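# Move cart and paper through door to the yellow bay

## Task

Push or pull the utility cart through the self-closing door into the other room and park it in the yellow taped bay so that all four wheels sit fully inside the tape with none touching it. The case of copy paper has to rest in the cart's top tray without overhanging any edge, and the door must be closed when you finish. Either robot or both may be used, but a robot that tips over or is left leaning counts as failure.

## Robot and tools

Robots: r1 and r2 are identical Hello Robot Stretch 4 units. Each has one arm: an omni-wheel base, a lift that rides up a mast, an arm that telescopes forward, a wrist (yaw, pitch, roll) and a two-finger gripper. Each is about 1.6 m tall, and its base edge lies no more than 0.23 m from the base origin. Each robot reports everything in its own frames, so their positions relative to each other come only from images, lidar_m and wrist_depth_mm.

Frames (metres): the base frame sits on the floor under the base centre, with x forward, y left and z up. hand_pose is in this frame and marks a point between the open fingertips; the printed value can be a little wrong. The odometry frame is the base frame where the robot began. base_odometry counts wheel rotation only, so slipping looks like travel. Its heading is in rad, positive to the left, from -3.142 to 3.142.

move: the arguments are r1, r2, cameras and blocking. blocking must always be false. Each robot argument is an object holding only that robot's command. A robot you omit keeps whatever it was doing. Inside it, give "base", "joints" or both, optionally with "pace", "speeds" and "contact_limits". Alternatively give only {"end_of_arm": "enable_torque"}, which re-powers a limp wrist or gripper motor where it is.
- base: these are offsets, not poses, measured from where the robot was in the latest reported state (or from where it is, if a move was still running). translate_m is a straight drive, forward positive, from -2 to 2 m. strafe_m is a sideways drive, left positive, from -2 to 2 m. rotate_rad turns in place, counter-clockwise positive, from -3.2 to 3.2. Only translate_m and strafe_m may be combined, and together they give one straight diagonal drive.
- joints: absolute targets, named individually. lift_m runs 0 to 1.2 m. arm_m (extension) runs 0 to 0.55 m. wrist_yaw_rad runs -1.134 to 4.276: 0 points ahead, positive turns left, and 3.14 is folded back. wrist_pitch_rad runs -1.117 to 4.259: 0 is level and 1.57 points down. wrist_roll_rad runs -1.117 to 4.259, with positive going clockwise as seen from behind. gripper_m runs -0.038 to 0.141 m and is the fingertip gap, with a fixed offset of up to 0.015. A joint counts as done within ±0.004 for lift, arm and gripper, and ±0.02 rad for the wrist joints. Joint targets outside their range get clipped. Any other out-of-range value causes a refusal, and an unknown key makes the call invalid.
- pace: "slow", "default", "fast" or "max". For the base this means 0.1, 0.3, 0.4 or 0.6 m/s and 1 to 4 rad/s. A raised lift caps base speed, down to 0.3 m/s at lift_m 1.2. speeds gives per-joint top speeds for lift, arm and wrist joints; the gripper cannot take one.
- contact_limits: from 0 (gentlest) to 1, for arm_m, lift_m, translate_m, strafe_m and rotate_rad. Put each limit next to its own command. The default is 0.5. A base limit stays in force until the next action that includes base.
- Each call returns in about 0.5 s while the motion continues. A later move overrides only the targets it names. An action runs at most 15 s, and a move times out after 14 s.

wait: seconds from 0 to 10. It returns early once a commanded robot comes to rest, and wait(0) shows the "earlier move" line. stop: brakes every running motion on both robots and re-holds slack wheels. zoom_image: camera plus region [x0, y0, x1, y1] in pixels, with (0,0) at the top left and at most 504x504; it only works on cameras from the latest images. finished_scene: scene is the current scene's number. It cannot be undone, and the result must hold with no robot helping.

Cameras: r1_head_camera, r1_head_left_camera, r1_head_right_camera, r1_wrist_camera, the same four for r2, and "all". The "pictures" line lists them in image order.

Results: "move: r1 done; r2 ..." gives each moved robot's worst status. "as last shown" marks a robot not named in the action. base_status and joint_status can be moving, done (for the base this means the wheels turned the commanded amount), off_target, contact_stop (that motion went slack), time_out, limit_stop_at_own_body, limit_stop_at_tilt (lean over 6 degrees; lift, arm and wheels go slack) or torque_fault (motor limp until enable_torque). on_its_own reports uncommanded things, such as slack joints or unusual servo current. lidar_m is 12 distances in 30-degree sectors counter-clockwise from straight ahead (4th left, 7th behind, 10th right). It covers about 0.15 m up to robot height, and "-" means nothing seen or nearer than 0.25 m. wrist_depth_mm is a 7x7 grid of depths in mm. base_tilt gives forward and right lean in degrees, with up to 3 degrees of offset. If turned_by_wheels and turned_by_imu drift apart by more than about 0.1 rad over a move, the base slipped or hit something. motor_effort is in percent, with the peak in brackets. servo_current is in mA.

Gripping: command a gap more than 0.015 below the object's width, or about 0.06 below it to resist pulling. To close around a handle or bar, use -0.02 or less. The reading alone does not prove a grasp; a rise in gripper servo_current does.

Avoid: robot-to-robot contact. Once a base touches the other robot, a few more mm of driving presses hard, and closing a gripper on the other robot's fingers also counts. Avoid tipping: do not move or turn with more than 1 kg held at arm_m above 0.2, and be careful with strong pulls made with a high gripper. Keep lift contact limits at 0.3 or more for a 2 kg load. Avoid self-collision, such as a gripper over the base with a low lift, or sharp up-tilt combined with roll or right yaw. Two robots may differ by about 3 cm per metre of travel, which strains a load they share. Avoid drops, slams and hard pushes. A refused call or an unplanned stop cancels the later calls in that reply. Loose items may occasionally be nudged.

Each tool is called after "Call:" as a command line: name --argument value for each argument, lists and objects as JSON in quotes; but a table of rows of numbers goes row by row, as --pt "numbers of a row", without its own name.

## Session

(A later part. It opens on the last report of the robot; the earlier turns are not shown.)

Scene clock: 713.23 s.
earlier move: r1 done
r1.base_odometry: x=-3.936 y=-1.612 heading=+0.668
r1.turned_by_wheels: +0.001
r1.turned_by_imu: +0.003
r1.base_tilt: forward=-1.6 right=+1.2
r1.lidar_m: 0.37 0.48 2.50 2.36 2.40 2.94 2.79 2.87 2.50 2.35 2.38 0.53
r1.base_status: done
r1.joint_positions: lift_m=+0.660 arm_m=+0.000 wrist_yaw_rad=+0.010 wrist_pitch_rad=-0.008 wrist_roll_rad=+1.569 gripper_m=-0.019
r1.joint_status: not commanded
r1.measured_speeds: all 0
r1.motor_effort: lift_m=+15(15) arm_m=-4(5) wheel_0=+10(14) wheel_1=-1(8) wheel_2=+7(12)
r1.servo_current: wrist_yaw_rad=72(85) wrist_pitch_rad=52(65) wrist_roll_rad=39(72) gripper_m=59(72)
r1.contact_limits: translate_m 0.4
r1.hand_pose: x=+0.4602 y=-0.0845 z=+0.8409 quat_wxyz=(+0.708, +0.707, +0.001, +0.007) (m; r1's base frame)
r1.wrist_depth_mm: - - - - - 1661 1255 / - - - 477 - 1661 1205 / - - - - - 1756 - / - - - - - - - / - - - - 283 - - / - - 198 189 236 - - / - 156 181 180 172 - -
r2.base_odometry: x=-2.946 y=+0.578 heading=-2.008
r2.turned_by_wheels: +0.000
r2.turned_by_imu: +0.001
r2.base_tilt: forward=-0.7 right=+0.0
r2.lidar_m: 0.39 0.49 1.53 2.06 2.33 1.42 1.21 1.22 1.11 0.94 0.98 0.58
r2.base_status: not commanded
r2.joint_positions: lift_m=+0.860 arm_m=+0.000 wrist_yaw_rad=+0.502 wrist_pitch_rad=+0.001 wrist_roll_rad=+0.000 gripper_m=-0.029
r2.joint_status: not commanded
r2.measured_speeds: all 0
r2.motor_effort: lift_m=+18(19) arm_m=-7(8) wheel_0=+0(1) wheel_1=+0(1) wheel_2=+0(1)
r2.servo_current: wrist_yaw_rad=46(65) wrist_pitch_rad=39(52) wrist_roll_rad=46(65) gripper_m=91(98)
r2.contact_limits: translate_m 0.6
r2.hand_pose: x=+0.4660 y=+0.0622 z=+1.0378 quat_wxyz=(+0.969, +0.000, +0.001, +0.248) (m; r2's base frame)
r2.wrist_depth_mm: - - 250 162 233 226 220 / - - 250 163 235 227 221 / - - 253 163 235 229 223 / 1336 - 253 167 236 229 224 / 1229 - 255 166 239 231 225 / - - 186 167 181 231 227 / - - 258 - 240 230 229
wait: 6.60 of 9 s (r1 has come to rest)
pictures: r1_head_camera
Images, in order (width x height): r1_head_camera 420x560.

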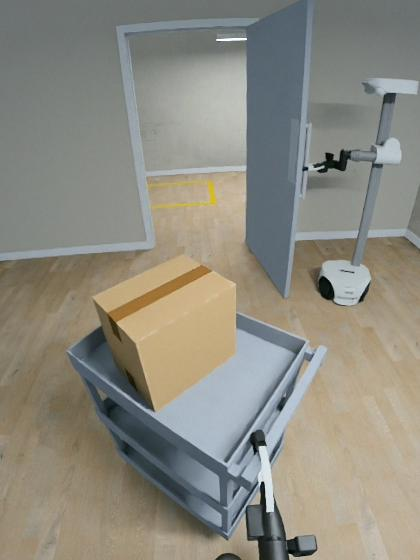

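Call:
move --blocking false --r1 '{"base":{"translate_m":-0.10,"strafe_m":0.15},"pace":"slow","contact_limits":{"translate_m":0.4}}' --cameras '[]'

Call:
wait --seconds 6 --cameras '["r1_head_camera","r1_wrist_camera"]'

Scene clock: 726.00 s.
move: r1 moving
r1.base_odometry: x=-3.947 y=-1.609 heading=+0.668
r1.turned_by_wheels: +0.000
r1.turned_by_imu: +0.000
r1.base_tilt: forward=-1.6 right=+1.3
r1.lidar_m: 0.37 0.48 2.54 2.36 2.38 2.94 2.79 2.86 2.51 2.36 2.41 0.50
r1.base_status: translate_m moving; strafe_m moving
r1.joint_positions: lift_m=+0.660 arm_m=+0.000 wrist_yaw_rad=+0.010 wrist_pitch_rad=-0.008 wrist_roll_rad=+1.569 gripper_m=-0.019
r1.joint_status: not commanded
r1.measured_speeds: translate_m=-0.028 strafe_m=+0.040 rotate_rad=-0.001 lift_m=+0.000 arm_m=+0.000 wrist_yaw_rad=+0.000 wrist_pitch_rad=+0.000 wrist_roll_rad=+0.000
r1.motor_effort: lift_m=+15(15) arm_m=-4(4) wheel_0=-7(9) wheel_1=+5(5) wheel_2=+8(10)
r1.servo_current: wrist_yaw_rad=78(85) wrist_pitch_rad=46(65) wrist_roll_rad=65(65) gripper_m=59(59)
r1.contact_limits: translate_m 0.4
r1.hand_pose: x=+0.4602 y=-0.0845 z=+0.8409 quat_wxyz=(+0.708, +0.707, +0.001, +0.007) (m; r1's base frame)
r1.wrist_depth_mm: - - - - - 1661 1281 / - - - 477 - 1576 1205 / - - - - - 1756 - / - - - - - - - / - - - - 271 - - / - - 190 187 234 - - / - 155 436 180 172 - -
r2: as last shown
r2.turned_by_imu: +0.000
r2.base_tilt: forward=-0.6 right=+0.1
r2.lidar_m: 0.38 0.46 1.52 2.08 2.38 1.40 1.21 1.21 1.11 0.98 0.96 0.60
r2.motor_effort: lift_m=+18(19) arm_m=-7(7) wheel_0=+0(1) wheel_1=+0(0) wheel_2=+0(1)
r2.servo_current: wrist_yaw_rad=52(52) wrist_pitch_rad=39(46) wrist_roll_rad=46(59) gripper_m=85(91)
r2.contact_limits: translate_m 0.6
r2.wrist_depth_mm: - - 249 161 233 225 220 / - - 251 163 234 227 221 / - - 252 163 236 229 224 / 1397 - 253 167 237 229 223 / 1255 - 255 166 239 229 225 / - - 186 167 181 232 226 / - - 258 - 238 231 228
pictures: none
No camera images: "cameras" was empty.

Scene clock: 728.60 s.
earlier move: r1 done
r1.base_odometry: x=-4.107 y=-1.556 heading=+0.667
r1.turned_by_wheels: -0.001
r1.turned_by_imu: -0.002
r1.base_tilt: forward=-1.6 right=+1.3
r1.lidar_m: 0.40 0.63 2.37 2.21 2.22 2.88 2.69 2.75 2.67 2.52 2.55 0.51
r1.base_status: done
r1.joint_positions: lift_m=+0.660 arm_m=+0.000 wrist_yaw_rad=-0.008 wrist_pitch_rad=-0.008 wrist_roll_rad=+1.569 gripper_m=-0.019
r1.joint_status: not commanded
r1.measured_speeds: all 0
r1.motor_effort: lift_m=+15(15) arm_m=+4(4) wheel_0=-8(14) wheel_1=+0(7) wheel_2=-3(10)
r1.servo_current: wrist_yaw_rad=52(85) wrist_pitch_rad=46(65) wrist_roll_rad=33(65) gripper_m=59(59)
r1.contact_limits: translate_m 0.4
r1.hand_pose: x=+0.4586 y=-0.0897 z=+0.8409 quat_wxyz=(+0.708, +0.707, -0.006, +0.000) (m; r1's base frame)
r1.wrist_depth_mm: - - - 439 - 1430 1160 / - - - - - 1661 - / - - - - - 1808 - / - - - - 301 - - / - - 508 250 253 - - / - 488 182 183 225 - - / - 156 433 179 153 - -
r2.base_odometry: x=-2.946 y=+0.578 heading=-2.008
r2.turned_by_wheels: +0.000
r2.turned_by_imu: +0.000
r2.base_tilt: forward=-0.6 right=+0.0
r2.lidar_m: 0.41 0.47 1.56 2.32 2.34 1.40 1.22 1.22 1.12 0.95 0.93 0.58
r2.base_status: not commanded
r2.joint_positions: lift_m=+0.860 arm_m=+0.000 wrist_yaw_rad=+0.502 wrist_pitch_rad=+0.001 wrist_roll_rad=+0.000 gripper_m=-0.029
r2.joint_status: not commanded
r2.measured_speeds: all 0
r2.motor_effort: lift_m=+18(19) arm_m=-7(8) wheel_0=+0(1) wheel_1=+0(1) wheel_2=+0(1)
r2.servo_current: wrist_yaw_rad=39(59) wrist_pitch_rad=33(52) wrist_roll_rad=52(65) gripper_m=85(98)
r2.contact_limits: translate_m 0.6
r2.hand_pose: x=+0.4660 y=+0.0622 z=+1.0378 quat_wxyz=(+0.969, +0.000, +0.001, +0.248) (m; r2's base frame)
r2.wrist_depth_mm: - - 250 161 234 226 220 / - - 250 163 235 227 221 / - - 252 164 236 229 224 / 1537 - 253 167 238 229 224 / 1255 - 255 166 239 230 225 / - - 186 167 181 233 226 / - - 258 - 239 230 227
wait: 2.60 of 6 s (r1 has come to rest)
pictures: r1_head_camera, r1_wrist_camera
Images, in order (width x height): r1_head_camera 420x560, r1_wrist_camera 616x392.

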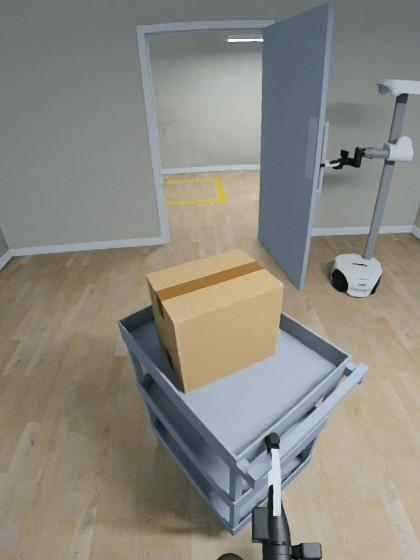

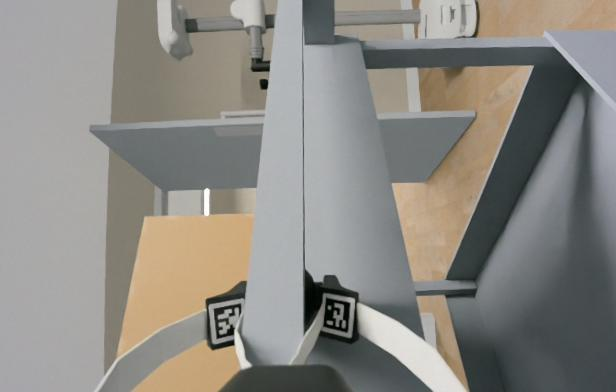

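Call:
move --blocking false --r1 '{"base":{"translate_m":-0.06,"strafe_m":0.17},"pace":"slow","contact_limits":{"translate_m":0.4}}' --cameras '[]'

Call:
wait --seconds 6 --cameras '["r1_head_camera"]'

Scene clock: 733.13 s.
move: r1 moving
r1.base_odometry: x=-4.118 y=-1.550 heading=+0.666
r1.turned_by_wheels: -0.001
r1.turned_by_imu: -0.001
r1.base_tilt: forward=-1.6 right=+1.3
r1.lidar_m: 0.38 0.63 2.34 2.18 2.21 2.85 2.69 2.75 2.69 2.52 2.55 0.50
r1.base_status: translate_m moving; strafe_m moving
r1.joint_positions: lift_m=+0.660 arm_m=+0.000 wrist_yaw_rad=-0.008 wrist_pitch_rad=-0.008 wrist_roll_rad=+1.569 gripper_m=-0.019
r1.joint_status: not commanded
r1.measured_speeds: translate_m=-0.016 strafe_m=+0.047 rotate_rad=+0.002 lift_m=+0.000 arm_m=+0.000 wrist_yaw_rad=+0.000 wrist_pitch_rad=+0.000 wrist_roll_rad=+0.000
r1.motor_effort: lift_m=+15(15) arm_m=+3(4) wheel_0=-11(14) wheel_1=+3(6) wheel_2=-2(3)
r1.servo_current: wrist_yaw_rad=85(85) wrist_pitch_rad=46(65) wrist_roll_rad=39(65) gripper_m=52(59)
r1.contact_limits: translate_m 0.4
r1.hand_pose: x=+0.4586 y=-0.0897 z=+0.8409 quat_wxyz=(+0.708, +0.707, -0.006, +0.000) (m; r1's base frame)
r1.wrist_depth_mm: - - - 445 - 1499 462 / - - - - - 1661 - / - - - - - 1863 - / - - - - 300 - - / - - 508 249 252 - - / - 488 182 184 225 - - / - 156 436 179 153 - -
r2: as last shown
r2.lidar_m: 0.40 0.49 1.55 2.37 2.39 1.42 1.23 1.19 1.12 0.96 0.96 0.63
r2.motor_effort: lift_m=+18(18) arm_m=-7(7) wheel_0=+0(1) wheel_1=+0(0) wheel_2=+0(0)
r2.servo_current: wrist_yaw_rad=52(59) wrist_pitch_rad=39(46) wrist_roll_rad=59(59) gripper_m=91(91)
r2.contact_limits: translate_m 0.6
r2.wrist_depth_mm: - - 249 162 234 225 220 / - - 251 163 235 226 221 / - - 252 163 236 228 224 / 1499 - 253 167 237 230 224 / 1255 - 256 166 239 231 225 / - - 186 167 181 232 226 / - - 259 - 240 229 227
pictures: none
No camera images: "cameras" was empty.

Scene clock: 735.70 s.
earlier move: r1 done
r1.base_odometry: x=-4.259 y=-1.460 heading=+0.666
r1.turned_by_wheels: +0.000
r1.turned_by_imu: +0.000
r1.base_tilt: forward=-1.6 right=+1.3
r1.lidar_m: 0.42 3.17 2.19 2.04 2.04 2.74 2.65 2.70 2.83 2.68 2.73 0.48
r1.base_status: done
r1.joint_positions: lift_m=+0.660 arm_m=+0.000 wrist_yaw_rad=-0.008 wrist_pitch_rad=-0.008 wrist_roll_rad=+1.569 gripper_m=-0.019
r1.joint_status: not commanded
r1.measured_speeds: all 0
r1.motor_effort: lift_m=+15(15) arm_m=+4(4) wheel_0=-7(14) wheel_1=+1(6) wheel_2=-2(4)
r1.servo_current: wrist_yaw_rad=59(85) wrist_pitch_rad=59(65) wrist_roll_rad=52(72) gripper_m=65(65)
r1.contact_limits: translate_m 0.4
r1.hand_pose: x=+0.4586 y=-0.0897 z=+0.8409 quat_wxyz=(+0.708, +0.707, -0.006, +0.000) (m; r1's base frame)
r1.wrist_depth_mm: - - - - - 1863 - / - - - - - 1921 - / - - 517 - 283 - - / - 504 492 254 259 - - / - 488 480 238 241 - - / - 477 185 186 226 - - / - 156 445 214 159 - -
r2.base_odometry: x=-2.946 y=+0.578 heading=-2.008
r2.turned_by_wheels: +0.000
r2.turned_by_imu: +0.000
r2.base_tilt: forward=-0.7 right=+0.1
r2.lidar_m: 0.42 0.48 1.55 4.84 2.36 1.39 1.17 1.20 1.10 0.97 0.95 0.62
r2.base_status: not commanded
r2.joint_positions: lift_m=+0.860 arm_m=+0.000 wrist_yaw_rad=+0.502 wrist_pitch_rad=+0.001 wrist_roll_rad=+0.000 gripper_m=-0.029
r2.joint_status: not commanded
r2.measured_speeds: all 0
r2.motor_effort: lift_m=+18(18) arm_m=-7(8) wheel_0=+0(1) wheel_1=+0(1) wheel_2=+0(0)
r2.servo_current: wrist_yaw_rad=39(59) wrist_pitch_rad=33(46) wrist_roll_rad=46(65) gripper_m=85(91)
r2.contact_limits: translate_m 0.6
r2.hand_pose: x=+0.4660 y=+0.0622 z=+1.0378 quat_wxyz=(+0.969, +0.000, +0.001, +0.248) (m; r2's base frame)
r2.wrist_depth_mm: - - 249 161 234 225 220 / - - 251 163 235 227 222 / - - 252 163 236 228 224 / 1499 - 253 167 237 230 223 / 1336 - 255 166 239 230 225 / - - 186 167 181 232 226 / - - 257 - 239 230 228
wait: 2.57 of 6 s (r1 has come to rest)
pictures: r1_head_camera
Images, in order (width x height): r1_head_camera 420x560.

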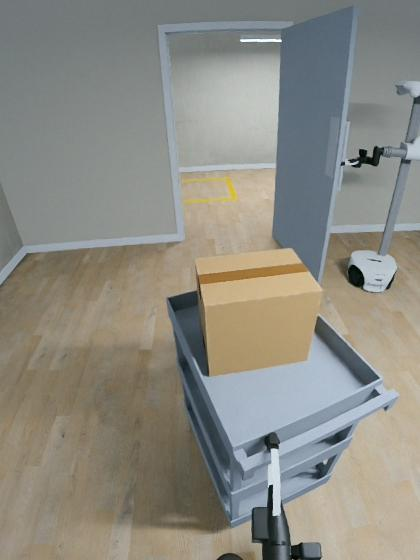

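Call:
move --blocking false --r1 '{"base":{"translate_m":-0.02,"strafe_m":0.2},"pace":"slow","contact_limits":{"translate_m":0.4}}' --cameras '[]'

Call:
wait --seconds 6 --cameras '["r1_head_camera"]'

Scene clock: 777.40 s.
move: r1 moving
r1.base_odometry: x=-4.269 y=-1.450 heading=+0.666
r1.turned_by_wheels: -0.001
r1.turned_by_imu: -0.001
r1.base_tilt: forward=-1.6 right=+1.3
r1.lidar_m: 0.39 3.14 2.17 2.03 2.03 2.72 2.65 2.72 2.88 2.70 2.75 0.43
r1.base_status: translate_m moving; strafe_m moving
r1.joint_positions: lift_m=+0.660 arm_m=+0.000 wrist_yaw_rad=-0.008 wrist_pitch_rad=-0.008 wrist_roll_rad=+1.569 gripper_m=-0.019
r1.joint_status: not commanded
r1.measured_speeds: translate_m=-0.005 strafe_m=+0.054 rotate_rad=-0.003 lift_m=+0.000 arm_m=+0.000 wrist_yaw_rad=+0.000 wrist_pitch_rad=+0.000 wrist_roll_rad=+0.000
r1.motor_effort: lift_m=+15(15) arm_m=+3(4) wheel_0=-9(12) wheel_1=+4(6) wheel_2=-3(4)
r1.servo_current: wrist_yaw_rad=46(72) wrist_pitch_rad=52(59) wrist_roll_rad=59(59) gripper_m=46(59)
r1.contact_limits: translate_m 0.4
r1.hand_pose: x=+0.4586 y=-0.0897 z=+0.8409 quat_wxyz=(+0.708, +0.707, -0.006, +0.000) (m; r1's base frame)
r1.wrist_depth_mm: - - - - - 1756 - / - - - - - 1921 - / - - 512 - 282 - - / - 508 496 256 258 - - / - 488 480 238 241 - - / - 469 184 186 226 - - / - 156 449 214 160 - -
r2: as last shown
r2.base_tilt: forward=-0.6 right=+0.1
r2.lidar_m: 0.40 0.47 1.57 4.85 2.35 1.42 1.23 1.23 1.12 0.96 0.97 0.59
r2.motor_effort: lift_m=+18(18) arm_m=-7(7) wheel_0=+0(0) wheel_1=+0(1) wheel_2=+0(0)
r2.servo_current: wrist_yaw_rad=46(52) wrist_pitch_rad=39(46) wrist_roll_rad=46(52) gripper_m=85(98)
r2.contact_limits: translate_m 0.6
r2.wrist_depth_mm: - - 249 161 234 226 220 / - - 251 163 235 227 221 / - - 252 163 235 229 224 / 1499 - 253 167 237 229 224 / 1308 - 256 166 239 230 225 / - - 186 167 181 230 227 / - - 258 - 239 231 228
pictures: none
No camera images: "cameras" was empty.

Scene clock: 780.10 s.
earlier move: r1 done
r1.base_odometry: x=-4.398 y=-1.315 heading=+0.666
r1.turned_by_wheels: +0.000
r1.turned_by_imu: +0.000
r1.base_tilt: forward=-1.6 right=+1.3
r1.lidar_m: 0.42 2.88 1.98 1.85 1.88 2.44 2.64 2.73 3.06 2.89 0.63 0.44
r1.base_status: done
r1.joint_positions: lift_m=+0.660 arm_m=+0.000 wrist_yaw_rad=-0.008 wrist_pitch_rad=-0.008 wrist_roll_rad=+1.569 gripper_m=-0.019
r1.joint_status: not commanded
r1.measured_speeds: all 0
r1.motor_effort: lift_m=+15(15) arm_m=+4(4) wheel_0=-6(12) wheel_1=+2(7) wheel_2=-2(4)
r1.servo_current: wrist_yaw_rad=59(85) wrist_pitch_rad=46(65) wrist_roll_rad=46(72) gripper_m=46(59)
r1.contact_limits: translate_m 0.4
r1.hand_pose: x=+0.4586 y=-0.0897 z=+0.8409 quat_wxyz=(+0.708, +0.707, -0.006, +0.000) (m; r1's base frame)
r1.wrist_depth_mm: - - - 249 252 - - / - 462 459 245 245 854 - / - 469 469 241 239 - - / - 477 469 236 236 - - / - 480 480 232 232 - - / - - 183 186 229 1863 - / - - - 157 151 1499 1205
r2.base_odometry: x=-2.946 y=+0.578 heading=-2.008
r2.turned_by_wheels: +0.000
r2.turned_by_imu: +0.000
r2.base_tilt: forward=-0.7 right=+0.0
r2.lidar_m: 0.38 0.48 1.61 4.85 2.34 1.40 1.21 1.22 1.08 0.94 0.96 0.59
r2.base_status: not commanded
r2.joint_positions: lift_m=+0.860 arm_m=+0.000 wrist_yaw_rad=+0.502 wrist_pitch_rad=+0.001 wrist_roll_rad=+0.000 gripper_m=-0.029
r2.joint_status: not commanded
r2.measured_speeds: all 0
r2.motor_effort: lift_m=+18(18) arm_m=-8(8) wheel_0=+0(1) wheel_1=+0(1) wheel_2=+0(1)
r2.servo_current: wrist_yaw_rad=39(59) wrist_pitch_rad=39(52) wrist_roll_rad=39(59) gripper_m=91(98)
r2.contact_limits: translate_m 0.6
r2.hand_pose: x=+0.4660 y=+0.0622 z=+1.0378 quat_wxyz=(+0.969, +0.000, +0.001, +0.248) (m; r2's base frame)
r2.wrist_depth_mm: - - 249 161 233 225 220 / - - 250 163 235 227 222 / - - 252 163 236 228 224 / 1464 - 252 167 237 229 223 / 1397 - 255 166 239 231 226 / - - 186 167 181 232 226 / 1308 - 257 - 239 230 228
wait: 2.70 of 6 s (r1 has come to rest)
pictures: r1_head_camera
Images, in order (width x height): r1_head_camera 420x560.

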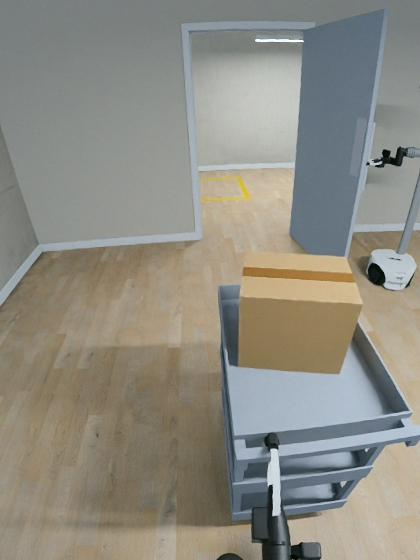

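Call:
move --blocking false --r1 '{"base":{"translate_m":0.35},"pace":"slow","contact_limits":{"translate_m":0.4}}' --cameras '[]'

Call:
wait --seconds 6 --cameras '["r1_head_camera"]'

Scene clock: 788.90 s.
move: r1 moving
r1.base_odometry: x=-4.389 y=-1.308 heading=+0.666
r1.turned_by_wheels: +0.000
r1.turned_by_imu: +0.000
r1.base_tilt: forward=-1.6 right=+1.3
r1.lidar_m: 0.40 2.87 1.96 1.84 1.87 2.48 2.65 2.71 3.04 2.89 0.60 0.45
r1.base_status: translate_m moving
r1.joint_positions: lift_m=+0.660 arm_m=+0.000 wrist_yaw_rad=-0.008 wrist_pitch_rad=-0.008 wrist_roll_rad=+1.569 gripper_m=-0.019
r1.joint_status: not commanded
r1.measured_speeds: translate_m=+0.049 strafe_m=+0.000 rotate_rad=+0.001 lift_m=+0.000 arm_m=+0.000 wrist_yaw_rad=+0.000 wrist_pitch_rad=+0.000 wrist_roll_rad=+0.000
r1.motor_effort: lift_m=+15(15) arm_m=+4(4) wheel_0=+6(7) wheel_1=+5(7) wheel_2=-12(13)
r1.servo_current: wrist_yaw_rad=65(65) wrist_pitch_rad=59(59) wrist_roll_rad=46(72) gripper_m=46(52)
r1.contact_limits: translate_m 0.4
r1.hand_pose: x=+0.4586 y=-0.0897 z=+0.8409 quat_wxyz=(+0.708, +0.707, -0.006, +0.000) (m; r1's base frame)
r1.wrist_depth_mm: - - - 246 247 - - / - 459 459 243 243 - - / - 466 466 239 238 - - / - 473 473 236 235 - - / - 484 477 231 231 - - / - - 184 186 228 1921 - / - 157 - 157 160 1499 1229
r2: as last shown
r2.base_tilt: forward=-0.6 right=+0.0
r2.lidar_m: 0.40 0.47 1.59 4.84 2.39 1.40 1.22 1.22 1.13 0.96 0.97 0.61
r2.motor_effort: lift_m=+18(18) arm_m=-7(8) wheel_0=+0(1) wheel_1=+0(0) wheel_2=+0(0)
r2.servo_current: wrist_yaw_rad=26(52) wrist_pitch_rad=33(46) wrist_roll_rad=52(52) gripper_m=91(91)
r2.contact_limits: translate_m 0.6
r2.wrist_depth_mm: - - 250 162 233 226 220 / - - 251 163 234 227 222 / - - 253 163 236 228 223 / 1464 - 252 167 237 231 224 / 1430 - 255 166 240 231 225 / - - 186 167 181 232 227 / 1255 - 259 - 239 230 228
pictures: none
No camera images: "cameras" was empty.

Scene clock: 793.20 s.
earlier move: r1 done
r1.base_odometry: x=-4.123 y=-1.099 heading=+0.667
r1.turned_by_wheels: +0.001
r1.turned_by_imu: +0.002
r1.base_tilt: forward=-1.6 right=+1.3
r1.lidar_m: 0.41 2.86 2.01 1.88 1.92 2.49 2.99 3.05 3.08 2.87 0.50 0.42
r1.base_status: done
r1.joint_positions: lift_m=+0.660 arm_m=+0.000 wrist_yaw_rad=+0.003 wrist_pitch_rad=-0.008 wrist_roll_rad=+1.569 gripper_m=-0.019
r1.joint_status: not commanded
r1.measured_speeds: all 0
r1.motor_effort: lift_m=+15(15) arm_m=+4(4) wheel_0=+9(13) wheel_1=+4(8) wheel_2=+0(13)
r1.servo_current: wrist_yaw_rad=59(85) wrist_pitch_rad=52(65) wrist_roll_rad=46(72) gripper_m=52(59)
r1.contact_limits: translate_m 0.4
r1.hand_pose: x=+0.4596 y=-0.0865 z=+0.8409 quat_wxyz=(+0.708, +0.707, -0.002, +0.004) (m; r1's base frame)
r1.wrist_depth_mm: - 399 397 200 202 - - / - 424 424 206 208 - - / - 452 445 211 212 - - / - 488 469 217 217 - - / - - - 224 224 1863 - / - - 185 184 229 1863 1281 / - - - 154 161 256 266
r2.base_odometry: x=-2.946 y=+0.578 heading=-2.008
r2.turned_by_wheels: +0.000
r2.turned_by_imu: +0.001
r2.base_tilt: forward=-0.6 right=+0.0
r2.lidar_m: 0.40 0.49 1.36 4.83 2.36 1.40 1.20 1.19 1.13 0.96 0.98 0.61
r2.base_status: not commanded
r2.joint_positions: lift_m=+0.860 arm_m=+0.000 wrist_yaw_rad=+0.502 wrist_pitch_rad=+0.001 wrist_roll_rad=+0.000 gripper_m=-0.029
r2.joint_status: not commanded
r2.measured_speeds: all 0
r2.motor_effort: lift_m=+18(19) arm_m=-7(8) wheel_0=+1(1) wheel_1=+0(1) wheel_2=+0(1)
r2.servo_current: wrist_yaw_rad=39(59) wrist_pitch_rad=46(46) wrist_roll_rad=39(65) gripper_m=85(98)
r2.contact_limits: translate_m 0.6
r2.hand_pose: x=+0.4660 y=+0.0622 z=+1.0378 quat_wxyz=(+0.969, +0.000, +0.001, +0.248) (m; r2's base frame)
r2.wrist_depth_mm: - - 249 162 234 226 220 / - - 251 163 235 226 222 / - - 252 164 236 228 223 / 1863 - 252 167 237 229 224 / 1205 1308 255 166 239 231 225 / 1863 - 186 167 181 232 227 / 1138 - 258 - 240 230 228
wait: 4.30 of 6 s (r1 has come to rest)
pictures: r1_head_camera
Images, in order (width x height): r1_head_camera 420x560.

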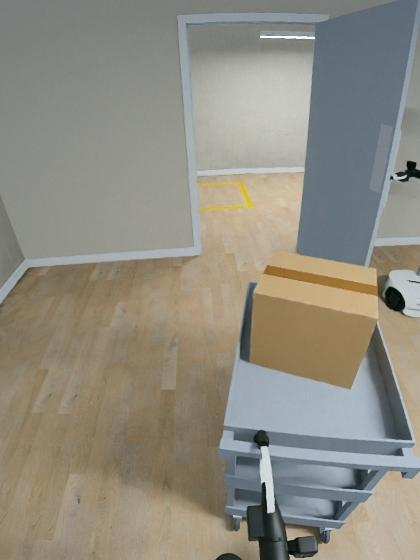

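Call:
move --blocking false --r1 '{"joints":{"gripper_m":0.12}}' --cameras '[]'

Call:
wait --seconds 1.7 --cameras '[]'

Call:
move --blocking false --r1 '{"base":{"translate_m":-0.03,"strafe_m":-0.08}}' --cameras '[]'

Call:
wait --seconds 3 --cameras '["r1_head_camera","r1_wrist_camera"]'

Scene clock: 802.27 s.
move: r1 moving
r1.base_odometry: x=-4.123 y=-1.099 heading=+0.667
r1.turned_by_wheels: +0.000
r1.turned_by_imu: +0.000
r1.base_tilt: forward=-1.6 right=+1.3
r1.lidar_m: 0.41 2.86 1.99 1.85 1.93 2.51 2.99 3.06 3.03 2.84 0.52 0.41
r1.base_status: not commanded
r1.joint_positions: lift_m=+0.660 arm_m=+0.000 wrist_yaw_rad=+0.003 wrist_pitch_rad=-0.008 wrist_roll_rad=+1.569 gripper_m=+0.005
r1.joint_status: gripper_m moving
r1.measured_speeds: all 0
r1.motor_effort: lift_m=+15(15) arm_m=+4(4) wheel_0=+8(9) wheel_1=+4(4) wheel_2=+0(0)
r1.servo_current: wrist_yaw_rad=46(65) wrist_pitch_rad=59(59) wrist_roll_rad=46(72) gripper_m=72(72)
r1.contact_limits: translate_m 0.4
r1.hand_pose: x=+0.4596 y=-0.0865 z=+0.8409 quat_wxyz=(+0.708, +0.707, -0.002, +0.004) (m; r1's base frame)
r1.wrist_depth_mm: - 399 397 204 205 - - / - 433 424 209 210 - - / - 455 452 215 215 - - / - 492 477 221 221 - - / - - - 227 228 1921 - / - - 186 186 232 1863 1229 / - - 184 141 147 271 267
r2: as last shown
r2.turned_by_imu: +0.000
r2.lidar_m: 0.39 0.47 1.37 4.85 2.35 1.42 1.20 1.21 1.11 0.97 0.97 0.61
r2.motor_effort: lift_m=+18(19) arm_m=-7(8) wheel_0=+0(1) wheel_1=+0(0) wheel_2=+0(0)
r2.servo_current: wrist_yaw_rad=39(59) wrist_pitch_rad=46(46) wrist_roll_rad=46(59) gripper_m=85(91)
r2.contact_limits: translate_m 0.6
r2.wrist_depth_mm: - - 248 162 233 226 220 / - - 251 163 235 227 221 / - - 252 163 236 229 223 / 1921 - 252 167 237 229 224 / 1229 1308 256 166 239 230 225 / 1863 - 186 167 181 232 227 / 1098 - 258 - 238 231 228
pictures: none
No camera images: "cameras" was empty.

Scene clock: 803.93 s.
earlier move: r1 done
r1.base_odometry: x=-4.123 y=-1.099 heading=+0.667
r1.turned_by_wheels: +0.000
r1.turned_by_imu: +0.000
r1.base_tilt: forward=-1.6 right=+1.3
r1.lidar_m: 0.42 2.86 2.01 1.85 1.92 2.51 3.02 3.06 3.05 2.87 0.50 0.43
r1.base_status: not commanded
r1.joint_positions: lift_m=+0.660 arm_m=+0.000 wrist_yaw_rad=+0.003 wrist_pitch_rad=-0.008 wrist_roll_rad=+1.569 gripper_m=+0.120
r1.joint_status: all done
r1.measured_speeds: all 0
r1.motor_effort: lift_m=+15(15) arm_m=+4(4) wheel_0=+9(9) wheel_1=+4(4) wheel_2=+0(0)
r1.servo_current: wrist_yaw_rad=46(65) wrist_pitch_rad=52(65) wrist_roll_rad=52(72) gripper_m=46(111)
r1.contact_limits: translate_m 0.4
r1.hand_pose: x=+0.4596 y=-0.0865 z=+0.8409 quat_wxyz=(+0.708, +0.707, -0.002, +0.004) (m; r1's base frame)
r1.wrist_depth_mm: - 404 404 206 208 - - / - 430 430 211 213 - - / - 459 449 217 220 - - / - 492 477 224 224 - - / - - - 231 232 - - / - - 186 187 237 1921 1255 / - - - 180 145 271 270
r2.base_odometry: x=-2.946 y=+0.578 heading=-2.008
r2.turned_by_wheels: +0.000
r2.turned_by_imu: +0.000
r2.base_tilt: forward=-0.7 right=+0.0
r2.lidar_m: 0.39 0.47 1.36 4.83 2.38 1.40 1.21 1.22 1.10 0.95 0.96 0.61
r2.base_status: not commanded
r2.joint_positions: lift_m=+0.860 arm_m=+0.000 wrist_yaw_rad=+0.502 wrist_pitch_rad=+0.001 wrist_roll_rad=+0.000 gripper_m=-0.029
r2.joint_status: not commanded
r2.measured_speeds: all 0
r2.motor_effort: lift_m=+18(19) arm_m=-7(8) wheel_0=+0(1) wheel_1=+0(1) wheel_2=+0(0)
r2.servo_current: wrist_yaw_rad=52(59) wrist_pitch_rad=33(46) wrist_roll_rad=59(59) gripper_m=91(98)
r2.contact_limits: translate_m 0.6
r2.hand_pose: x=+0.4660 y=+0.0622 z=+1.0378 quat_wxyz=(+0.969, +0.000, +0.001, +0.248) (m; r2's base frame)
r2.wrist_depth_mm: - - 249 162 234 225 220 / - - 250 163 234 227 221 / - - 252 163 236 229 223 / 1983 - 254 167 236 229 224 / 1205 1308 255 166 239 231 225 / 1808 - 185 167 181 231 226 / 1138 - 258 - 239 231 227
wait: 1.67 of 1.7 s (r1 has come to rest)
pictures: none
No camera images: "cameras" was empty.

Scene clock: 804.43 s.
move: r1 moving
r1.base_odometry: x=-4.114 y=-1.129 heading=+0.667
r1.turned_by_wheels: +0.000
r1.turned_by_imu: +0.000
r1.base_tilt: forward=-1.6 right=+1.2
r1.lidar_m: 0.42 2.89 2.03 1.90 1.93 2.53 2.98 3.05 2.99 2.83 0.51 0.41
r1.base_status: translate_m moving; strafe_m moving
r1.joint_positions: lift_m=+0.660 arm_m=+0.000 wrist_yaw_rad=+0.003 wrist_pitch_rad=+0.000 wrist_roll_rad=+1.569 gripper_m=+0.120
r1.joint_status: not commanded
r1.measured_speeds: translate_m=-0.041 strafe_m=-0.116 rotate_rad=+0.002 lift_m=+0.000 arm_m=+0.000 wrist_yaw_rad=+0.000 wrist_pitch_rad=+0.000 wrist_roll_rad=+0.000
r1.motor_effort: lift_m=+15(15) arm_m=+4(4) wheel_0=+9(12) wheel_1=-8(9) wheel_2=+4(5)
r1.servo_current: wrist_yaw_rad=52(52) wrist_pitch_rad=46(59) wrist_roll_rad=46(65) gripper_m=46(46)
r1.hand_pose: x=+0.4595 y=-0.0867 z=+0.8384 quat_wxyz=(+0.708, +0.707, +0.001, +0.001) (m; r1's base frame)
r1.wrist_depth_mm: - 404 413 218 220 - - / - 421 421 224 226 - - / - 449 449 231 233 - - / - 477 477 236 239 - - / - 512 508 243 245 1863 - / - - 186 249 193 512 1336 / - - - 148 290 1661 1182
r2: as last shown
r2.lidar_m: 0.39 0.46 1.34 4.85 2.39 1.42 1.21 1.23 1.14 0.96 0.97 0.61
r2.motor_effort: lift_m=+18(19) arm_m=-7(8) wheel_0=+0(0) wheel_1=+0(0) wheel_2=+0(0)
r2.servo_current: wrist_yaw_rad=39(52) wrist_pitch_rad=39(46) wrist_roll_rad=46(59) gripper_m=85(91)
r2.contact_limits: translate_m 0.6
r2.wrist_depth_mm: - - 249 162 233 226 220 / - - 251 163 235 227 221 / - - 252 163 235 227 224 / - - 253 167 237 229 224 / 1229 1336 255 166 239 229 225 / 1808 - 186 167 181 232 226 / 1118 - 259 - 240 230 229
pictures: none
No camera images: "cameras" was empty.

Scene clock: 805.40 s.
earlier move: r1 done
r1.base_odometry: x=-4.098 y=-1.180 heading=+0.667
r1.turned_by_wheels: +0.000
r1.turned_by_imu: -0.001
r1.base_tilt: forward=-1.6 right=+1.3
r1.lidar_m: 0.42 2.91 2.09 1.94 2.00 2.60 2.97 3.05 2.96 2.79 2.82 0.42
r1.base_status: done
r1.joint_positions: lift_m=+0.660 arm_m=+0.000 wrist_yaw_rad=+0.003 wrist_pitch_rad=+0.000 wrist_roll_rad=+1.569 gripper_m=+0.120
r1.joint_status: not commanded
r1.measured_speeds: all 0
r1.motor_effort: lift_m=+15(15) arm_m=+4(4) wheel_0=+3(12) wheel_1=+0(10) wheel_2=+1(5)
r1.servo_current: wrist_yaw_rad=46(65) wrist_pitch_rad=52(59) wrist_roll_rad=59(65) gripper_m=39(46)
r1.hand_pose: x=+0.4595 y=-0.0867 z=+0.8384 quat_wxyz=(+0.708, +0.707, +0.001, +0.001) (m; r1's base frame)
r1.wrist_depth_mm: - - - 232 235 1756 - / - 430 433 237 240 - - / - 445 445 243 244 - - / - 469 469 248 251 - - / - 508 496 256 256 - - / - 508 211 260 197 201 - / - - - 145 - 1756 -
r2.base_odometry: x=-2.946 y=+0.578 heading=-2.008
r2.turned_by_wheels: +0.000
r2.turned_by_imu: +0.000
r2.base_tilt: forward=-0.6 right=+0.0
r2.lidar_m: 0.39 0.49 1.33 4.84 2.36 1.38 1.21 1.22 1.10 0.97 0.98 0.61
r2.base_status: not commanded
r2.joint_positions: lift_m=+0.860 arm_m=+0.000 wrist_yaw_rad=+0.502 wrist_pitch_rad=+0.001 wrist_roll_rad=+0.000 gripper_m=-0.029
r2.joint_status: not commanded
r2.measured_speeds: all 0
r2.motor_effort: lift_m=+18(19) arm_m=-7(8) wheel_0=+0(1) wheel_1=+0(0) wheel_2=+0(0)
r2.servo_current: wrist_yaw_rad=52(59) wrist_pitch_rad=39(46) wrist_roll_rad=52(59) gripper_m=85(91)
r2.contact_limits: translate_m 0.6
r2.hand_pose: x=+0.4660 y=+0.0622 z=+1.0378 quat_wxyz=(+0.969, +0.000, +0.001, +0.248) (m; r2's base frame)
r2.wrist_depth_mm: - - 248 161 233 225 220 / - - 250 163 235 226 221 / - - 252 164 236 229 223 / - - 252 167 237 229 224 / 1229 1336 255 166 239 230 225 / - - 186 167 181 230 228 / 1118 - 258 - 239 231 228
wait: 0.97 of 3 s (r1 has come to rest)
pictures: r1_head_camera, r1_wrist_camera
Images, in order (width x height): r1_head_camera 420x560, r1_wrist_camera 616x392.

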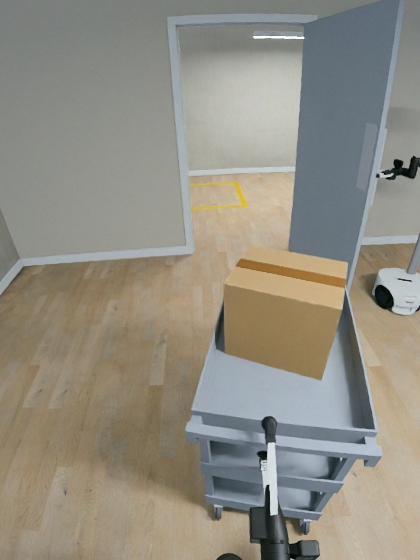

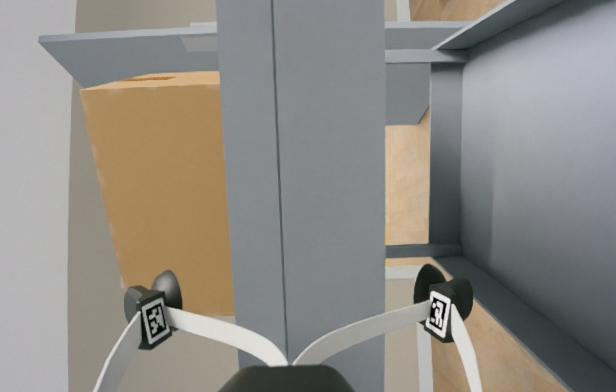

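Call:
move --blocking false --r1 '{"base":{"translate_m":0.055},"pace":"slow","contact_limits":{"translate_m":0.2}}' --cameras '[]'

Call:
wait --seconds 2 --cameras '[]'

Call:
move --blocking false --r1 '{"joints":{"gripper_m":-0.02}}' --cameras '[]'

Call:
wait --seconds 2 --cameras '[]'

Call:
move --blocking false --r1 '{"base":{"translate_m":0.4,"strafe_m":-0.045},"pace":"slow","contact_limits":{"translate_m":0.4}}' --cameras '[]'

Call:
wait --seconds 8 --cameras '["r1_head_camera","r1_wrist_camera"]'

Scene clock: 814.43 s.
move: r1 moving
r1.base_odometry: x=-4.088 y=-1.172 heading=+0.667
r1.turned_by_wheels: +0.000
r1.turned_by_imu: +0.000
r1.base_tilt: forward=-1.6 right=+1.3
r1.lidar_m: 0.42 2.87 2.06 1.95 1.99 2.61 2.98 3.03 2.98 2.78 2.83 0.43
r1.base_status: translate_m moving
r1.joint_positions: lift_m=+0.660 arm_m=+0.000 wrist_yaw_rad=+0.003 wrist_pitch_rad=+0.000 wrist_roll_rad=+1.569 gripper_m=+0.120
r1.joint_status: not commanded
r1.measured_speeds: translate_m=+0.048 strafe_m=+0.000 rotate_rad=-0.002 lift_m=+0.000 arm_m=+0.000 wrist_yaw_rad=+0.000 wrist_pitch_rad=+0.000 wrist_roll_rad=+0.000
r1.motor_effort: lift_m=+15(15) arm_m=+3(4) wheel_0=+6(7) wheel_1=+5(6) wheel_2=-5(6)
r1.servo_current: wrist_yaw_rad=46(65) wrist_pitch_rad=39(46) wrist_roll_rad=46(72) gripper_m=39(46)
r1.contact_limits: translate_m 0.2
r1.hand_pose: x=+0.4595 y=-0.0867 z=+0.8384 quat_wxyz=(+0.708, +0.707, +0.001, +0.001) (m; r1's base frame)
r1.wrist_depth_mm: - - - 222 223 1756 - / - 418 415 228 230 - - / - 433 436 233 234 - - / - 462 462 237 240 - - / - 492 492 243 245 - - / - 508 186 249 198 200 - / - - - 147 - 1756 -
r2: as last shown
r2.base_tilt: forward=-0.7 right=+0.0
r2.lidar_m: 0.38 0.48 1.34 4.84 2.36 1.38 1.21 1.21 1.12 0.96 0.96 0.59
r2.motor_effort: lift_m=+18(18) arm_m=-7(8) wheel_0=+0(1) wheel_1=+0(0) wheel_2=+0(0)
r2.servo_current: wrist_yaw_rad=39(46) wrist_pitch_rad=39(46) wrist_roll_rad=52(59) gripper_m=91(91)
r2.contact_limits: translate_m 0.6
r2.wrist_depth_mm: - - 248 161 234 226 220 / - - 250 163 235 227 222 / - - 251 163 236 229 223 / - - 252 167 236 230 224 / 1229 1308 255 166 239 231 225 / - - 186 167 181 231 227 / 1118 - 259 - 239 231 227
pictures: none
No camera images: "cameras" was empty.

Scene clock: 815.70 s.
earlier move: r1 done
r1.base_odometry: x=-4.055 y=-1.146 heading=+0.667
r1.turned_by_wheels: +0.000
r1.turned_by_imu: +0.000
r1.base_tilt: forward=-1.6 right=+1.2
r1.lidar_m: 0.39 2.83 2.05 1.95 2.00 2.64 3.03 3.06 2.94 2.76 0.50 0.40
r1.base_status: done
r1.joint_positions: lift_m=+0.660 arm_m=+0.000 wrist_yaw_rad=+0.001 wrist_pitch_rad=+0.000 wrist_roll_rad=+1.569 gripper_m=+0.120
r1.joint_status: not commanded
r1.measured_speeds: all 0
r1.motor_effort: lift_m=+15(15) arm_m=+4(4) wheel_0=+4(7) wheel_1=+3(6) wheel_2=-4(6)
r1.servo_current: wrist_yaw_rad=52(65) wrist_pitch_rad=39(46) wrist_roll_rad=59(72) gripper_m=39(52)
r1.contact_limits: translate_m 0.2
r1.hand_pose: x=+0.4594 y=-0.0871 z=+0.8384 quat_wxyz=(+0.708, +0.707, +0.001, +0.000) (m; r1's base frame)
r1.wrist_depth_mm: - - - 189 190 - - / - 389 387 194 193 - - / - 404 402 198 198 - - / - 433 427 203 204 - - / - 455 455 208 208 - - / - 208 477 212 211 201 - / - - - 147 218 1808 -
r2.base_odometry: x=-2.946 y=+0.578 heading=-2.008
r2.turned_by_wheels: +0.000
r2.turned_by_imu: +0.000
r2.base_tilt: forward=-0.7 right=+0.1
r2.lidar_m: 0.40 0.47 1.33 4.84 2.38 1.42 1.20 1.22 1.11 0.94 0.97 0.61
r2.base_status: not commanded
r2.joint_positions: lift_m=+0.860 arm_m=+0.000 wrist_yaw_rad=+0.502 wrist_pitch_rad=+0.001 wrist_roll_rad=+0.000 gripper_m=-0.029
r2.joint_status: not commanded
r2.measured_speeds: all 0
r2.motor_effort: lift_m=+18(18) arm_m=-7(8) wheel_0=+0(1) wheel_1=+0(1) wheel_2=+0(1)
r2.servo_current: wrist_yaw_rad=46(52) wrist_pitch_rad=39(46) wrist_roll_rad=46(59) gripper_m=91(91)
r2.contact_limits: translate_m 0.6
r2.hand_pose: x=+0.4660 y=+0.0622 z=+1.0378 quat_wxyz=(+0.969, +0.000, +0.001, +0.248) (m; r2's base frame)
r2.wrist_depth_mm: - - 249 162 233 226 220 / - - 250 163 234 226 221 / - - 252 164 236 228 223 / - - 253 167 237 229 224 / 1229 1308 255 166 239 230 225 / - - 186 166 181 231 226 / 1098 - 257 - 239 231 227
wait: 1.27 of 2 s (r1 has come to rest)
pictures: none
No camera images: "cameras" was empty.

Scene clock: 816.20 s.
move: r1 moving
r1.base_odometry: x=-4.055 y=-1.146 heading=+0.667
r1.turned_by_wheels: +0.000
r1.turned_by_imu: +0.000
r1.base_tilt: forward=-1.6 right=+1.3
r1.lidar_m: 0.37 2.82 2.09 1.93 2.01 2.59 3.02 3.06 2.95 2.78 0.49 0.40
r1.base_status: not commanded
r1.joint_positions: lift_m=+0.660 arm_m=+0.000 wrist_yaw_rad=+0.001 wrist_pitch_rad=+0.000 wrist_roll_rad=+1.569 gripper_m=+0.106
r1.joint_status: gripper_m moving
r1.measured_speeds: all 0
r1.motor_effort: lift_m=+15(15) arm_m=+4(4) wheel_0=+5(5) wheel_1=+4(4) wheel_2=-4(4)
r1.servo_current: wrist_yaw_rad=46(59) wrist_pitch_rad=39(46) wrist_roll_rad=46(59) gripper_m=91(91)
r1.contact_limits: translate_m 0.2
r1.hand_pose: x=+0.4594 y=-0.0871 z=+0.8384 quat_wxyz=(+0.708, +0.707, +0.001, +0.000) (m; r1's base frame)
r1.wrist_depth_mm: - - - 190 190 741 - / - 387 387 194 194 - - / - 404 402 199 199 - - / - 430 424 203 204 - - / - 452 452 208 208 - - / - 213 175 212 211 - - / - - - 147 218 1756 -
r2: as last shown
r2.lidar_m: 0.39 0.48 1.32 4.84 2.36 1.39 1.19 1.22 1.10 0.96 0.97 0.62
r2.motor_effort: lift_m=+18(18) arm_m=-7(7) wheel_0=+0(0) wheel_1=+0(0) wheel_2=+0(1)
r2.servo_current: wrist_yaw_rad=59(59) wrist_pitch_rad=39(46) wrist_roll_rad=46(52) gripper_m=85(91)
r2.contact_limits: translate_m 0.6
r2.wrist_depth_mm: - - 248 161 233 226 220 / - - 251 163 234 226 222 / - - 252 163 236 229 224 / - - 252 167 237 230 224 / 1229 1308 255 166 239 229 225 / - - 186 167 181 231 227 / 1098 - 257 - 240 230 227
pictures: none
No camera images: "cameras" was empty.

Scene clock: 817.87 s.
earlier move: r1 done
r1.base_odometry: x=-4.054 y=-1.146 heading=+0.667
r1.turned_by_wheels: +0.000
r1.turned_by_imu: +0.000
r1.base_tilt: forward=-1.6 right=+1.3
r1.lidar_m: 0.38 2.86 2.09 1.94 1.98 2.64 3.02 3.07 2.98 2.79 0.49 0.40
r1.base_status: not commanded
r1.joint_positions: lift_m=+0.660 arm_m=+0.000 wrist_yaw_rad=+0.001 wrist_pitch_rad=+0.009 wrist_roll_rad=+1.569 gripper_m=-0.018
r1.joint_status: all done
r1.measured_speeds: all 0
r1.motor_effort: lift_m=+15(15) arm_m=-1(4) wheel_0=+1(5) wheel_1=+3(4) wheel_2=+0(4)
r1.servo_current: wrist_yaw_rad=33(72) wrist_pitch_rad=59(59) wrist_roll_rad=26(65) gripper_m=137(338)
r1.contact_limits: translate_m 0.2
r1.hand_pose: x=+0.4594 y=-0.0871 z=+0.8360 quat_wxyz=(+0.708, +0.707, +0.003, -0.003) (m; r1's base frame)
r1.wrist_depth_mm: - - - 188 189 - - / - 382 - 193 192 - - / - 399 137 197 198 - - / - 427 141 202 203 - - / - 449 445 207 209 - - / - 473 178 213 197 167 - / - 166 175 216 217 1576 -
r2.base_odometry: x=-2.946 y=+0.578 heading=-2.008
r2.turned_by_wheels: +0.000
r2.turned_by_imu: +0.000
r2.base_tilt: forward=-0.7 right=+0.1
r2.lidar_m: 0.39 0.48 1.33 4.84 2.39 1.42 1.23 1.19 1.11 0.97 0.97 0.60
r2.base_status: not commanded
r2.joint_positions: lift_m=+0.860 arm_m=+0.000 wrist_yaw_rad=+0.502 wrist_pitch_rad=+0.001 wrist_roll_rad=+0.000 gripper_m=-0.029
r2.joint_status: not commanded
r2.measured_speeds: all 0
r2.motor_effort: lift_m=+18(19) arm_m=-7(8) wheel_0=+0(1) wheel_1=+0(0) wheel_2=+0(1)
r2.servo_current: wrist_yaw_rad=46(59) wrist_pitch_rad=39(46) wrist_roll_rad=39(59) gripper_m=91(91)
r2.contact_limits: translate_m 0.6
r2.hand_pose: x=+0.4660 y=+0.0622 z=+1.0378 quat_wxyz=(+0.969, +0.000, +0.001, +0.248) (m; r2's base frame)
r2.wrist_depth_mm: - - 250 162 233 226 220 / - - 250 163 234 227 221 / - - 251 164 236 228 224 / - - 253 167 237 229 224 / 1205 1308 255 166 239 230 225 / - - 186 167 181 232 226 / 1098 - 258 - 238 230 228
wait: 1.67 of 2 s (r1 has come to rest)
pictures: none
No camera images: "cameras" was empty.

Scene clock: 818.37 s.
move: r1 moving
r1.base_odometry: x=-4.044 y=-1.140 heading=+0.668
r1.turned_by_wheels: +0.000
r1.turned_by_imu: +0.000
r1.base_tilt: forward=-1.6 right=+1.3
r1.lidar_m: 0.38 2.84 2.07 1.94 1.99 2.59 3.03 3.09 2.96 2.78 0.46 0.39
r1.base_status: translate_m moving; strafe_m moving
r1.joint_positions: lift_m=+0.660 arm_m=+0.000 wrist_yaw_rad=+0.001 wrist_pitch_rad=+0.009 wrist_roll_rad=+1.569 gripper_m=-0.018
r1.joint_status: not commanded
r1.measured_speeds: translate_m=+0.050 strafe_m=-0.006 rotate_rad=+0.000 lift_m=+0.000 arm_m=+0.000 wrist_yaw_rad=+0.000 wrist_pitch_rad=+0.000 wrist_roll_rad=+0.000
r1.motor_effort: lift_m=+15(15) arm_m=+1(2) wheel_0=+10(11) wheel_1=+6(7) wheel_2=-8(9)
r1.servo_current: wrist_yaw_rad=52(59) wrist_pitch_rad=52(59) wrist_roll_rad=52(59) gripper_m=117(137)
r1.contact_limits: translate_m 0.4
r1.hand_pose: x=+0.4594 y=-0.0871 z=+0.8360 quat_wxyz=(+0.708, +0.707, +0.003, -0.003) (m; r1's base frame)
r1.wrist_depth_mm: - - - 184 186 - - / - 379 - 189 190 - - / - 394 - 194 195 - - / - 421 138 199 200 - - / - 445 436 204 204 - - / - 466 178 209 196 167 - / - 170 175 213 172 1430 -
r2: as last shown
r2.base_tilt: forward=-0.7 right=+0.0
r2.lidar_m: 0.39 0.49 1.32 4.84 2.35 1.42 1.20 1.24 1.12 0.96 0.96 0.59
r2.motor_effort: lift_m=+18(18) arm_m=-7(8) wheel_0=+1(1) wheel_1=+0(0) wheel_2=+0(0)
r2.servo_current: wrist_yaw_rad=39(59) wrist_pitch_rad=39(46) wrist_roll_rad=39(52) gripper_m=91(91)
r2.contact_limits: translate_m 0.6
r2.wrist_depth_mm: - - 249 161 233 226 220 / - - 250 163 235 228 222 / - - 252 163 236 228 223 / - - 254 167 236 230 223 / 1205 1308 255 166 238 231 225 / - - 186 167 181 231 227 / 1060 - 258 - 239 230 227
pictures: none
No camera images: "cameras" was empty.

Scene clock: 823.17 s.
earlier move: r1 done
r1.base_odometry: x=-3.713 y=-0.934 heading=+0.668
r1.turned_by_wheels: +0.000
r1.turned_by_imu: +0.001
r1.base_tilt: forward=-1.6 right=+1.3
r1.lidar_m: 0.44 2.44 2.16 2.01 2.06 2.65 3.42 3.48 2.87 2.69 0.38 0.35
r1.base_status: done
r1.joint_positions: lift_m=+0.660 arm_m=+0.000 wrist_yaw_rad=+0.002 wrist_pitch_rad=-0.007 wrist_roll_rad=+1.569 gripper_m=-0.019
r1.joint_status: not commanded
r1.measured_speeds: all 0
r1.motor_effort: lift_m=+15(15) arm_m=+4(5) wheel_0=+5(13) wheel_1=+3(7) wheel_2=-4(9)
r1.servo_current: wrist_yaw_rad=46(72) wrist_pitch_rad=52(59) wrist_roll_rad=59(78) gripper_m=59(137)
r1.contact_limits: translate_m 0.4
r1.hand_pose: x=+0.4594 y=-0.0869 z=+0.8406 quat_wxyz=(+0.708, +0.707, -0.002, +0.003) (m; r1's base frame)
r1.wrist_depth_mm: 345 342 - 144 144 144 - / - 387 - 160 157 - - / - 459 110 173 176 - - / - - 480 191 190 1756 - / - - - 209 213 1708 - / - - 183 187 230 1921 1281 / - 157 - 141 157 1499 1229
r2.base_odometry: x=-2.946 y=+0.578 heading=-2.008
r2.turned_by_wheels: +0.000
r2.turned_by_imu: +0.001
r2.base_tilt: forward=-0.7 right=+0.1
r2.lidar_m: 0.40 0.48 1.03 4.85 2.40 1.41 1.21 1.21 1.08 0.98 0.96 0.58
r2.base_status: not commanded
r2.joint_positions: lift_m=+0.860 arm_m=+0.000 wrist_yaw_rad=+0.502 wrist_pitch_rad=+0.001 wrist_roll_rad=+0.000 gripper_m=-0.029
r2.joint_status: not commanded
r2.measured_speeds: all 0
r2.motor_effort: lift_m=+18(18) arm_m=-7(8) wheel_0=+0(1) wheel_1=+0(1) wheel_2=+0(1)
r2.servo_current: wrist_yaw_rad=46(59) wrist_pitch_rad=39(46) wrist_roll_rad=39(65) gripper_m=85(98)
r2.contact_limits: translate_m 0.6
r2.hand_pose: x=+0.4660 y=+0.0622 z=+1.0378 quat_wxyz=(+0.969, +0.000, +0.001, +0.248) (m; r2's base frame)
r2.wrist_depth_mm: - - 249 161 233 225 220 / - - 250 163 234 227 221 / - - 252 164 236 228 223 / - 991 254 167 236 229 223 / 1255 976 255 166 240 231 225 / - - 183 167 181 231 227 / 1281 - - - 239 231 228
wait: 4.80 of 8 s (r1 has come to rest)
pictures: r1_head_camera, r1_wrist_camera
Images, in order (width x height): r1_head_camera 420x560, r1_wrist_camera 616x392.

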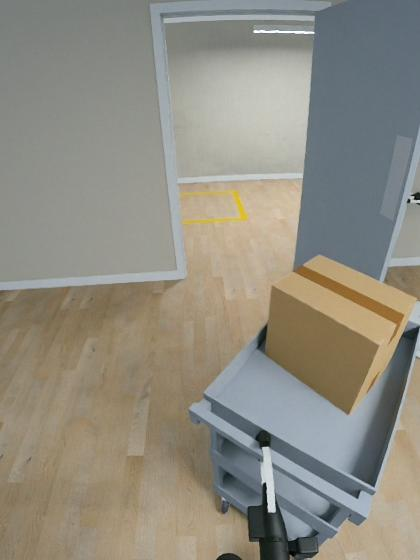

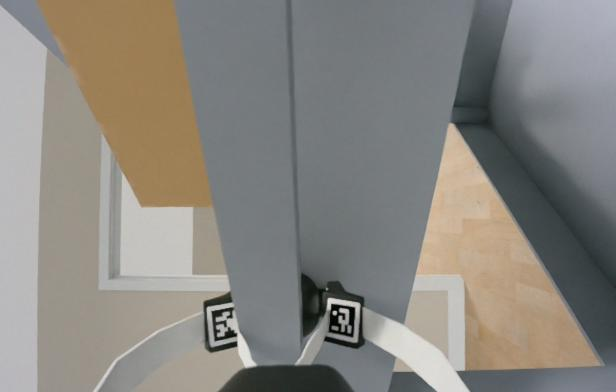

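Call:
zoom_image --camera "r1_head_camera" --region '[180, 230, 420, 550]'

Scaled by 1.575 from the camera's 420x560 image, which has a finer 600x800 frame.

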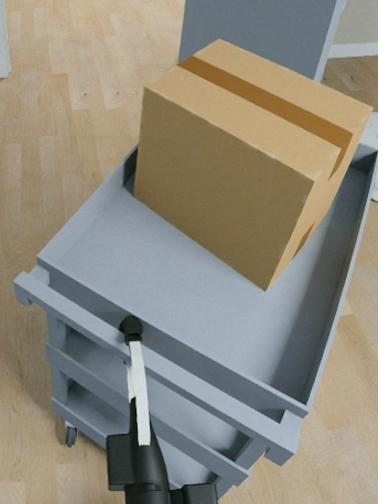

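Call:
move --blocking false --r1 '{"base":{"translate_m":-0.10,"strafe_m":-0.19},"pace":"slow","contact_limits":{"translate_m":0.4}}' --cameras '[]'

Call:
wait --seconds 6 --cameras '["r1_head_camera"]'

Scene clock: 871.57 s.
move: r1 moving
r1.base_odometry: x=-3.710 y=-0.946 heading=+0.669
r1.turned_by_wheels: +0.001
r1.turned_by_imu: +0.001
r1.base_tilt: forward=-1.6 right=+1.3
r1.lidar_m: 0.44 2.46 2.18 2.03 2.09 2.68 3.41 3.44 2.88 2.71 0.37 0.35
r1.base_status: translate_m moving; strafe_m moving
r1.joint_positions: lift_m=+0.660 arm_m=+0.000 wrist_yaw_rad=+0.004 wrist_pitch_rad=-0.007 wrist_roll_rad=+1.569 gripper_m=-0.019
r1.joint_status: not commanded
r1.measured_speeds: translate_m=-0.023 strafe_m=-0.043 rotate_rad=+0.003 lift_m=+0.000 arm_m=+0.000 wrist_yaw_rad=+0.013 wrist_pitch_rad=+0.000 wrist_roll_rad=+0.000
r1.motor_effort: lift_m=+15(15) arm_m=+1(4) wheel_0=+11(11) wheel_1=-8(8) wheel_2=+9(9)
r1.servo_current: wrist_yaw_rad=46(59) wrist_pitch_rad=59(59) wrist_roll_rad=33(59) gripper_m=59(59)
r1.contact_limits: translate_m 0.4
r1.hand_pose: x=+0.4596 y=-0.0862 z=+0.8406 quat_wxyz=(+0.708, +0.707, -0.001, +0.004) (m; r1's base frame)
r1.wrist_depth_mm: 347 340 - 143 143 142 - / - 382 - 156 156 - - / - 455 415 169 171 - - / - - 484 186 190 1708 - / - - - 208 213 1756 - / - - 183 188 229 1863 1308 / - 157 - 139 157 1537 1205
r2: as last shown
r2.turned_by_imu: +0.000
r2.base_tilt: forward=-0.7 right=+0.0
r2.lidar_m: 0.40 0.47 1.00 4.85 2.38 1.40 1.21 1.21 1.14 0.94 0.95 0.60
r2.motor_effort: lift_m=+18(18) arm_m=-7(7) wheel_0=+1(1) wheel_1=+0(0) wheel_2=+0(0)
r2.servo_current: wrist_yaw_rad=46(52) wrist_pitch_rad=33(46) wrist_roll_rad=52(52) gripper_m=85(98)
r2.contact_limits: translate_m 0.6
r2.wrist_depth_mm: - - 249 162 233 225 220 / - - 251 162 234 228 221 / - - 253 164 236 228 224 / - 1025 252 167 237 229 223 / 1138 991 254 166 238 230 225 / - - 183 167 181 230 227 / 1255 - - - 239 231 228
pictures: none
No camera images: "cameras" was empty.

Scene clock: 874.50 s.
earlier move: r1 done
r1.base_odometry: x=-3.673 y=-1.145 heading=+0.668
r1.turned_by_wheels: -0.001
r1.turned_by_imu: -0.002
r1.base_tilt: forward=-1.6 right=+1.3
r1.lidar_m: 0.43 2.56 2.34 2.20 2.25 2.96 3.31 3.38 2.71 2.51 2.57 0.39
r1.base_status: done
r1.joint_positions: lift_m=+0.660 arm_m=+0.000 wrist_yaw_rad=+0.006 wrist_pitch_rad=-0.007 wrist_roll_rad=+1.569 gripper_m=-0.019
r1.joint_status: not commanded
r1.measured_speeds: all 0
r1.motor_effort: lift_m=+15(15) arm_m=-4(4) wheel_0=+2(13) wheel_1=-3(8) wheel_2=+5(10)
r1.servo_current: wrist_yaw_rad=59(78) wrist_pitch_rad=46(59) wrist_roll_rad=39(65) gripper_m=52(59)
r1.contact_limits: translate_m 0.4
r1.hand_pose: x=+0.4598 y=-0.0857 z=+0.8406 quat_wxyz=(+0.708, +0.707, +0.000, +0.005) (m; r1's base frame)
r1.wrist_depth_mm: - 508 488 183 185 - - / - 389 389 193 195 - - / - 421 415 203 203 - - / - 466 459 211 213 - - / - - 504 223 224 - - / - - 182 186 232 1863 - / - 156 - 181 178 1537 1336
r2.base_odometry: x=-2.946 y=+0.578 heading=-2.008
r2.turned_by_wheels: +0.000
r2.turned_by_imu: +0.000
r2.base_tilt: forward=-0.7 right=+0.1
r2.lidar_m: 0.39 0.50 0.93 4.84 2.34 1.40 1.21 1.22 1.13 0.97 0.96 0.62
r2.base_status: not commanded
r2.joint_positions: lift_m=+0.860 arm_m=+0.000 wrist_yaw_rad=+0.502 wrist_pitch_rad=+0.001 wrist_roll_rad=+0.000 gripper_m=-0.029
r2.joint_status: not commanded
r2.measured_speeds: all 0
r2.motor_effort: lift_m=+18(19) arm_m=-7(8) wheel_0=+0(1) wheel_1=+0(1) wheel_2=+0(1)
r2.servo_current: wrist_yaw_rad=33(65) wrist_pitch_rad=46(46) wrist_roll_rad=46(59) gripper_m=91(98)
r2.contact_limits: translate_m 0.6
r2.hand_pose: x=+0.4660 y=+0.0622 z=+1.0378 quat_wxyz=(+0.969, +0.000, +0.001, +0.248) (m; r2's base frame)
r2.wrist_depth_mm: - - 249 161 234 225 220 / - - 250 163 234 226 221 / - - 252 164 235 227 224 / 917 1025 252 167 237 230 224 / 866 991 255 166 239 231 225 / 854 946 183 167 181 230 228 / - - 257 - 240 231 227
wait: 2.93 of 6 s (r1 has come to rest)
pictures: r1_head_camera
Images, in order (width x height): r1_head_camera 420x560.

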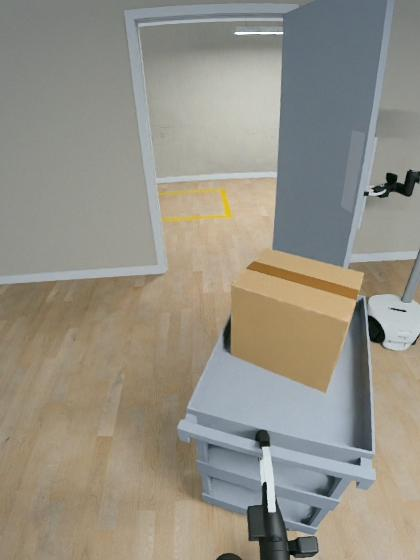

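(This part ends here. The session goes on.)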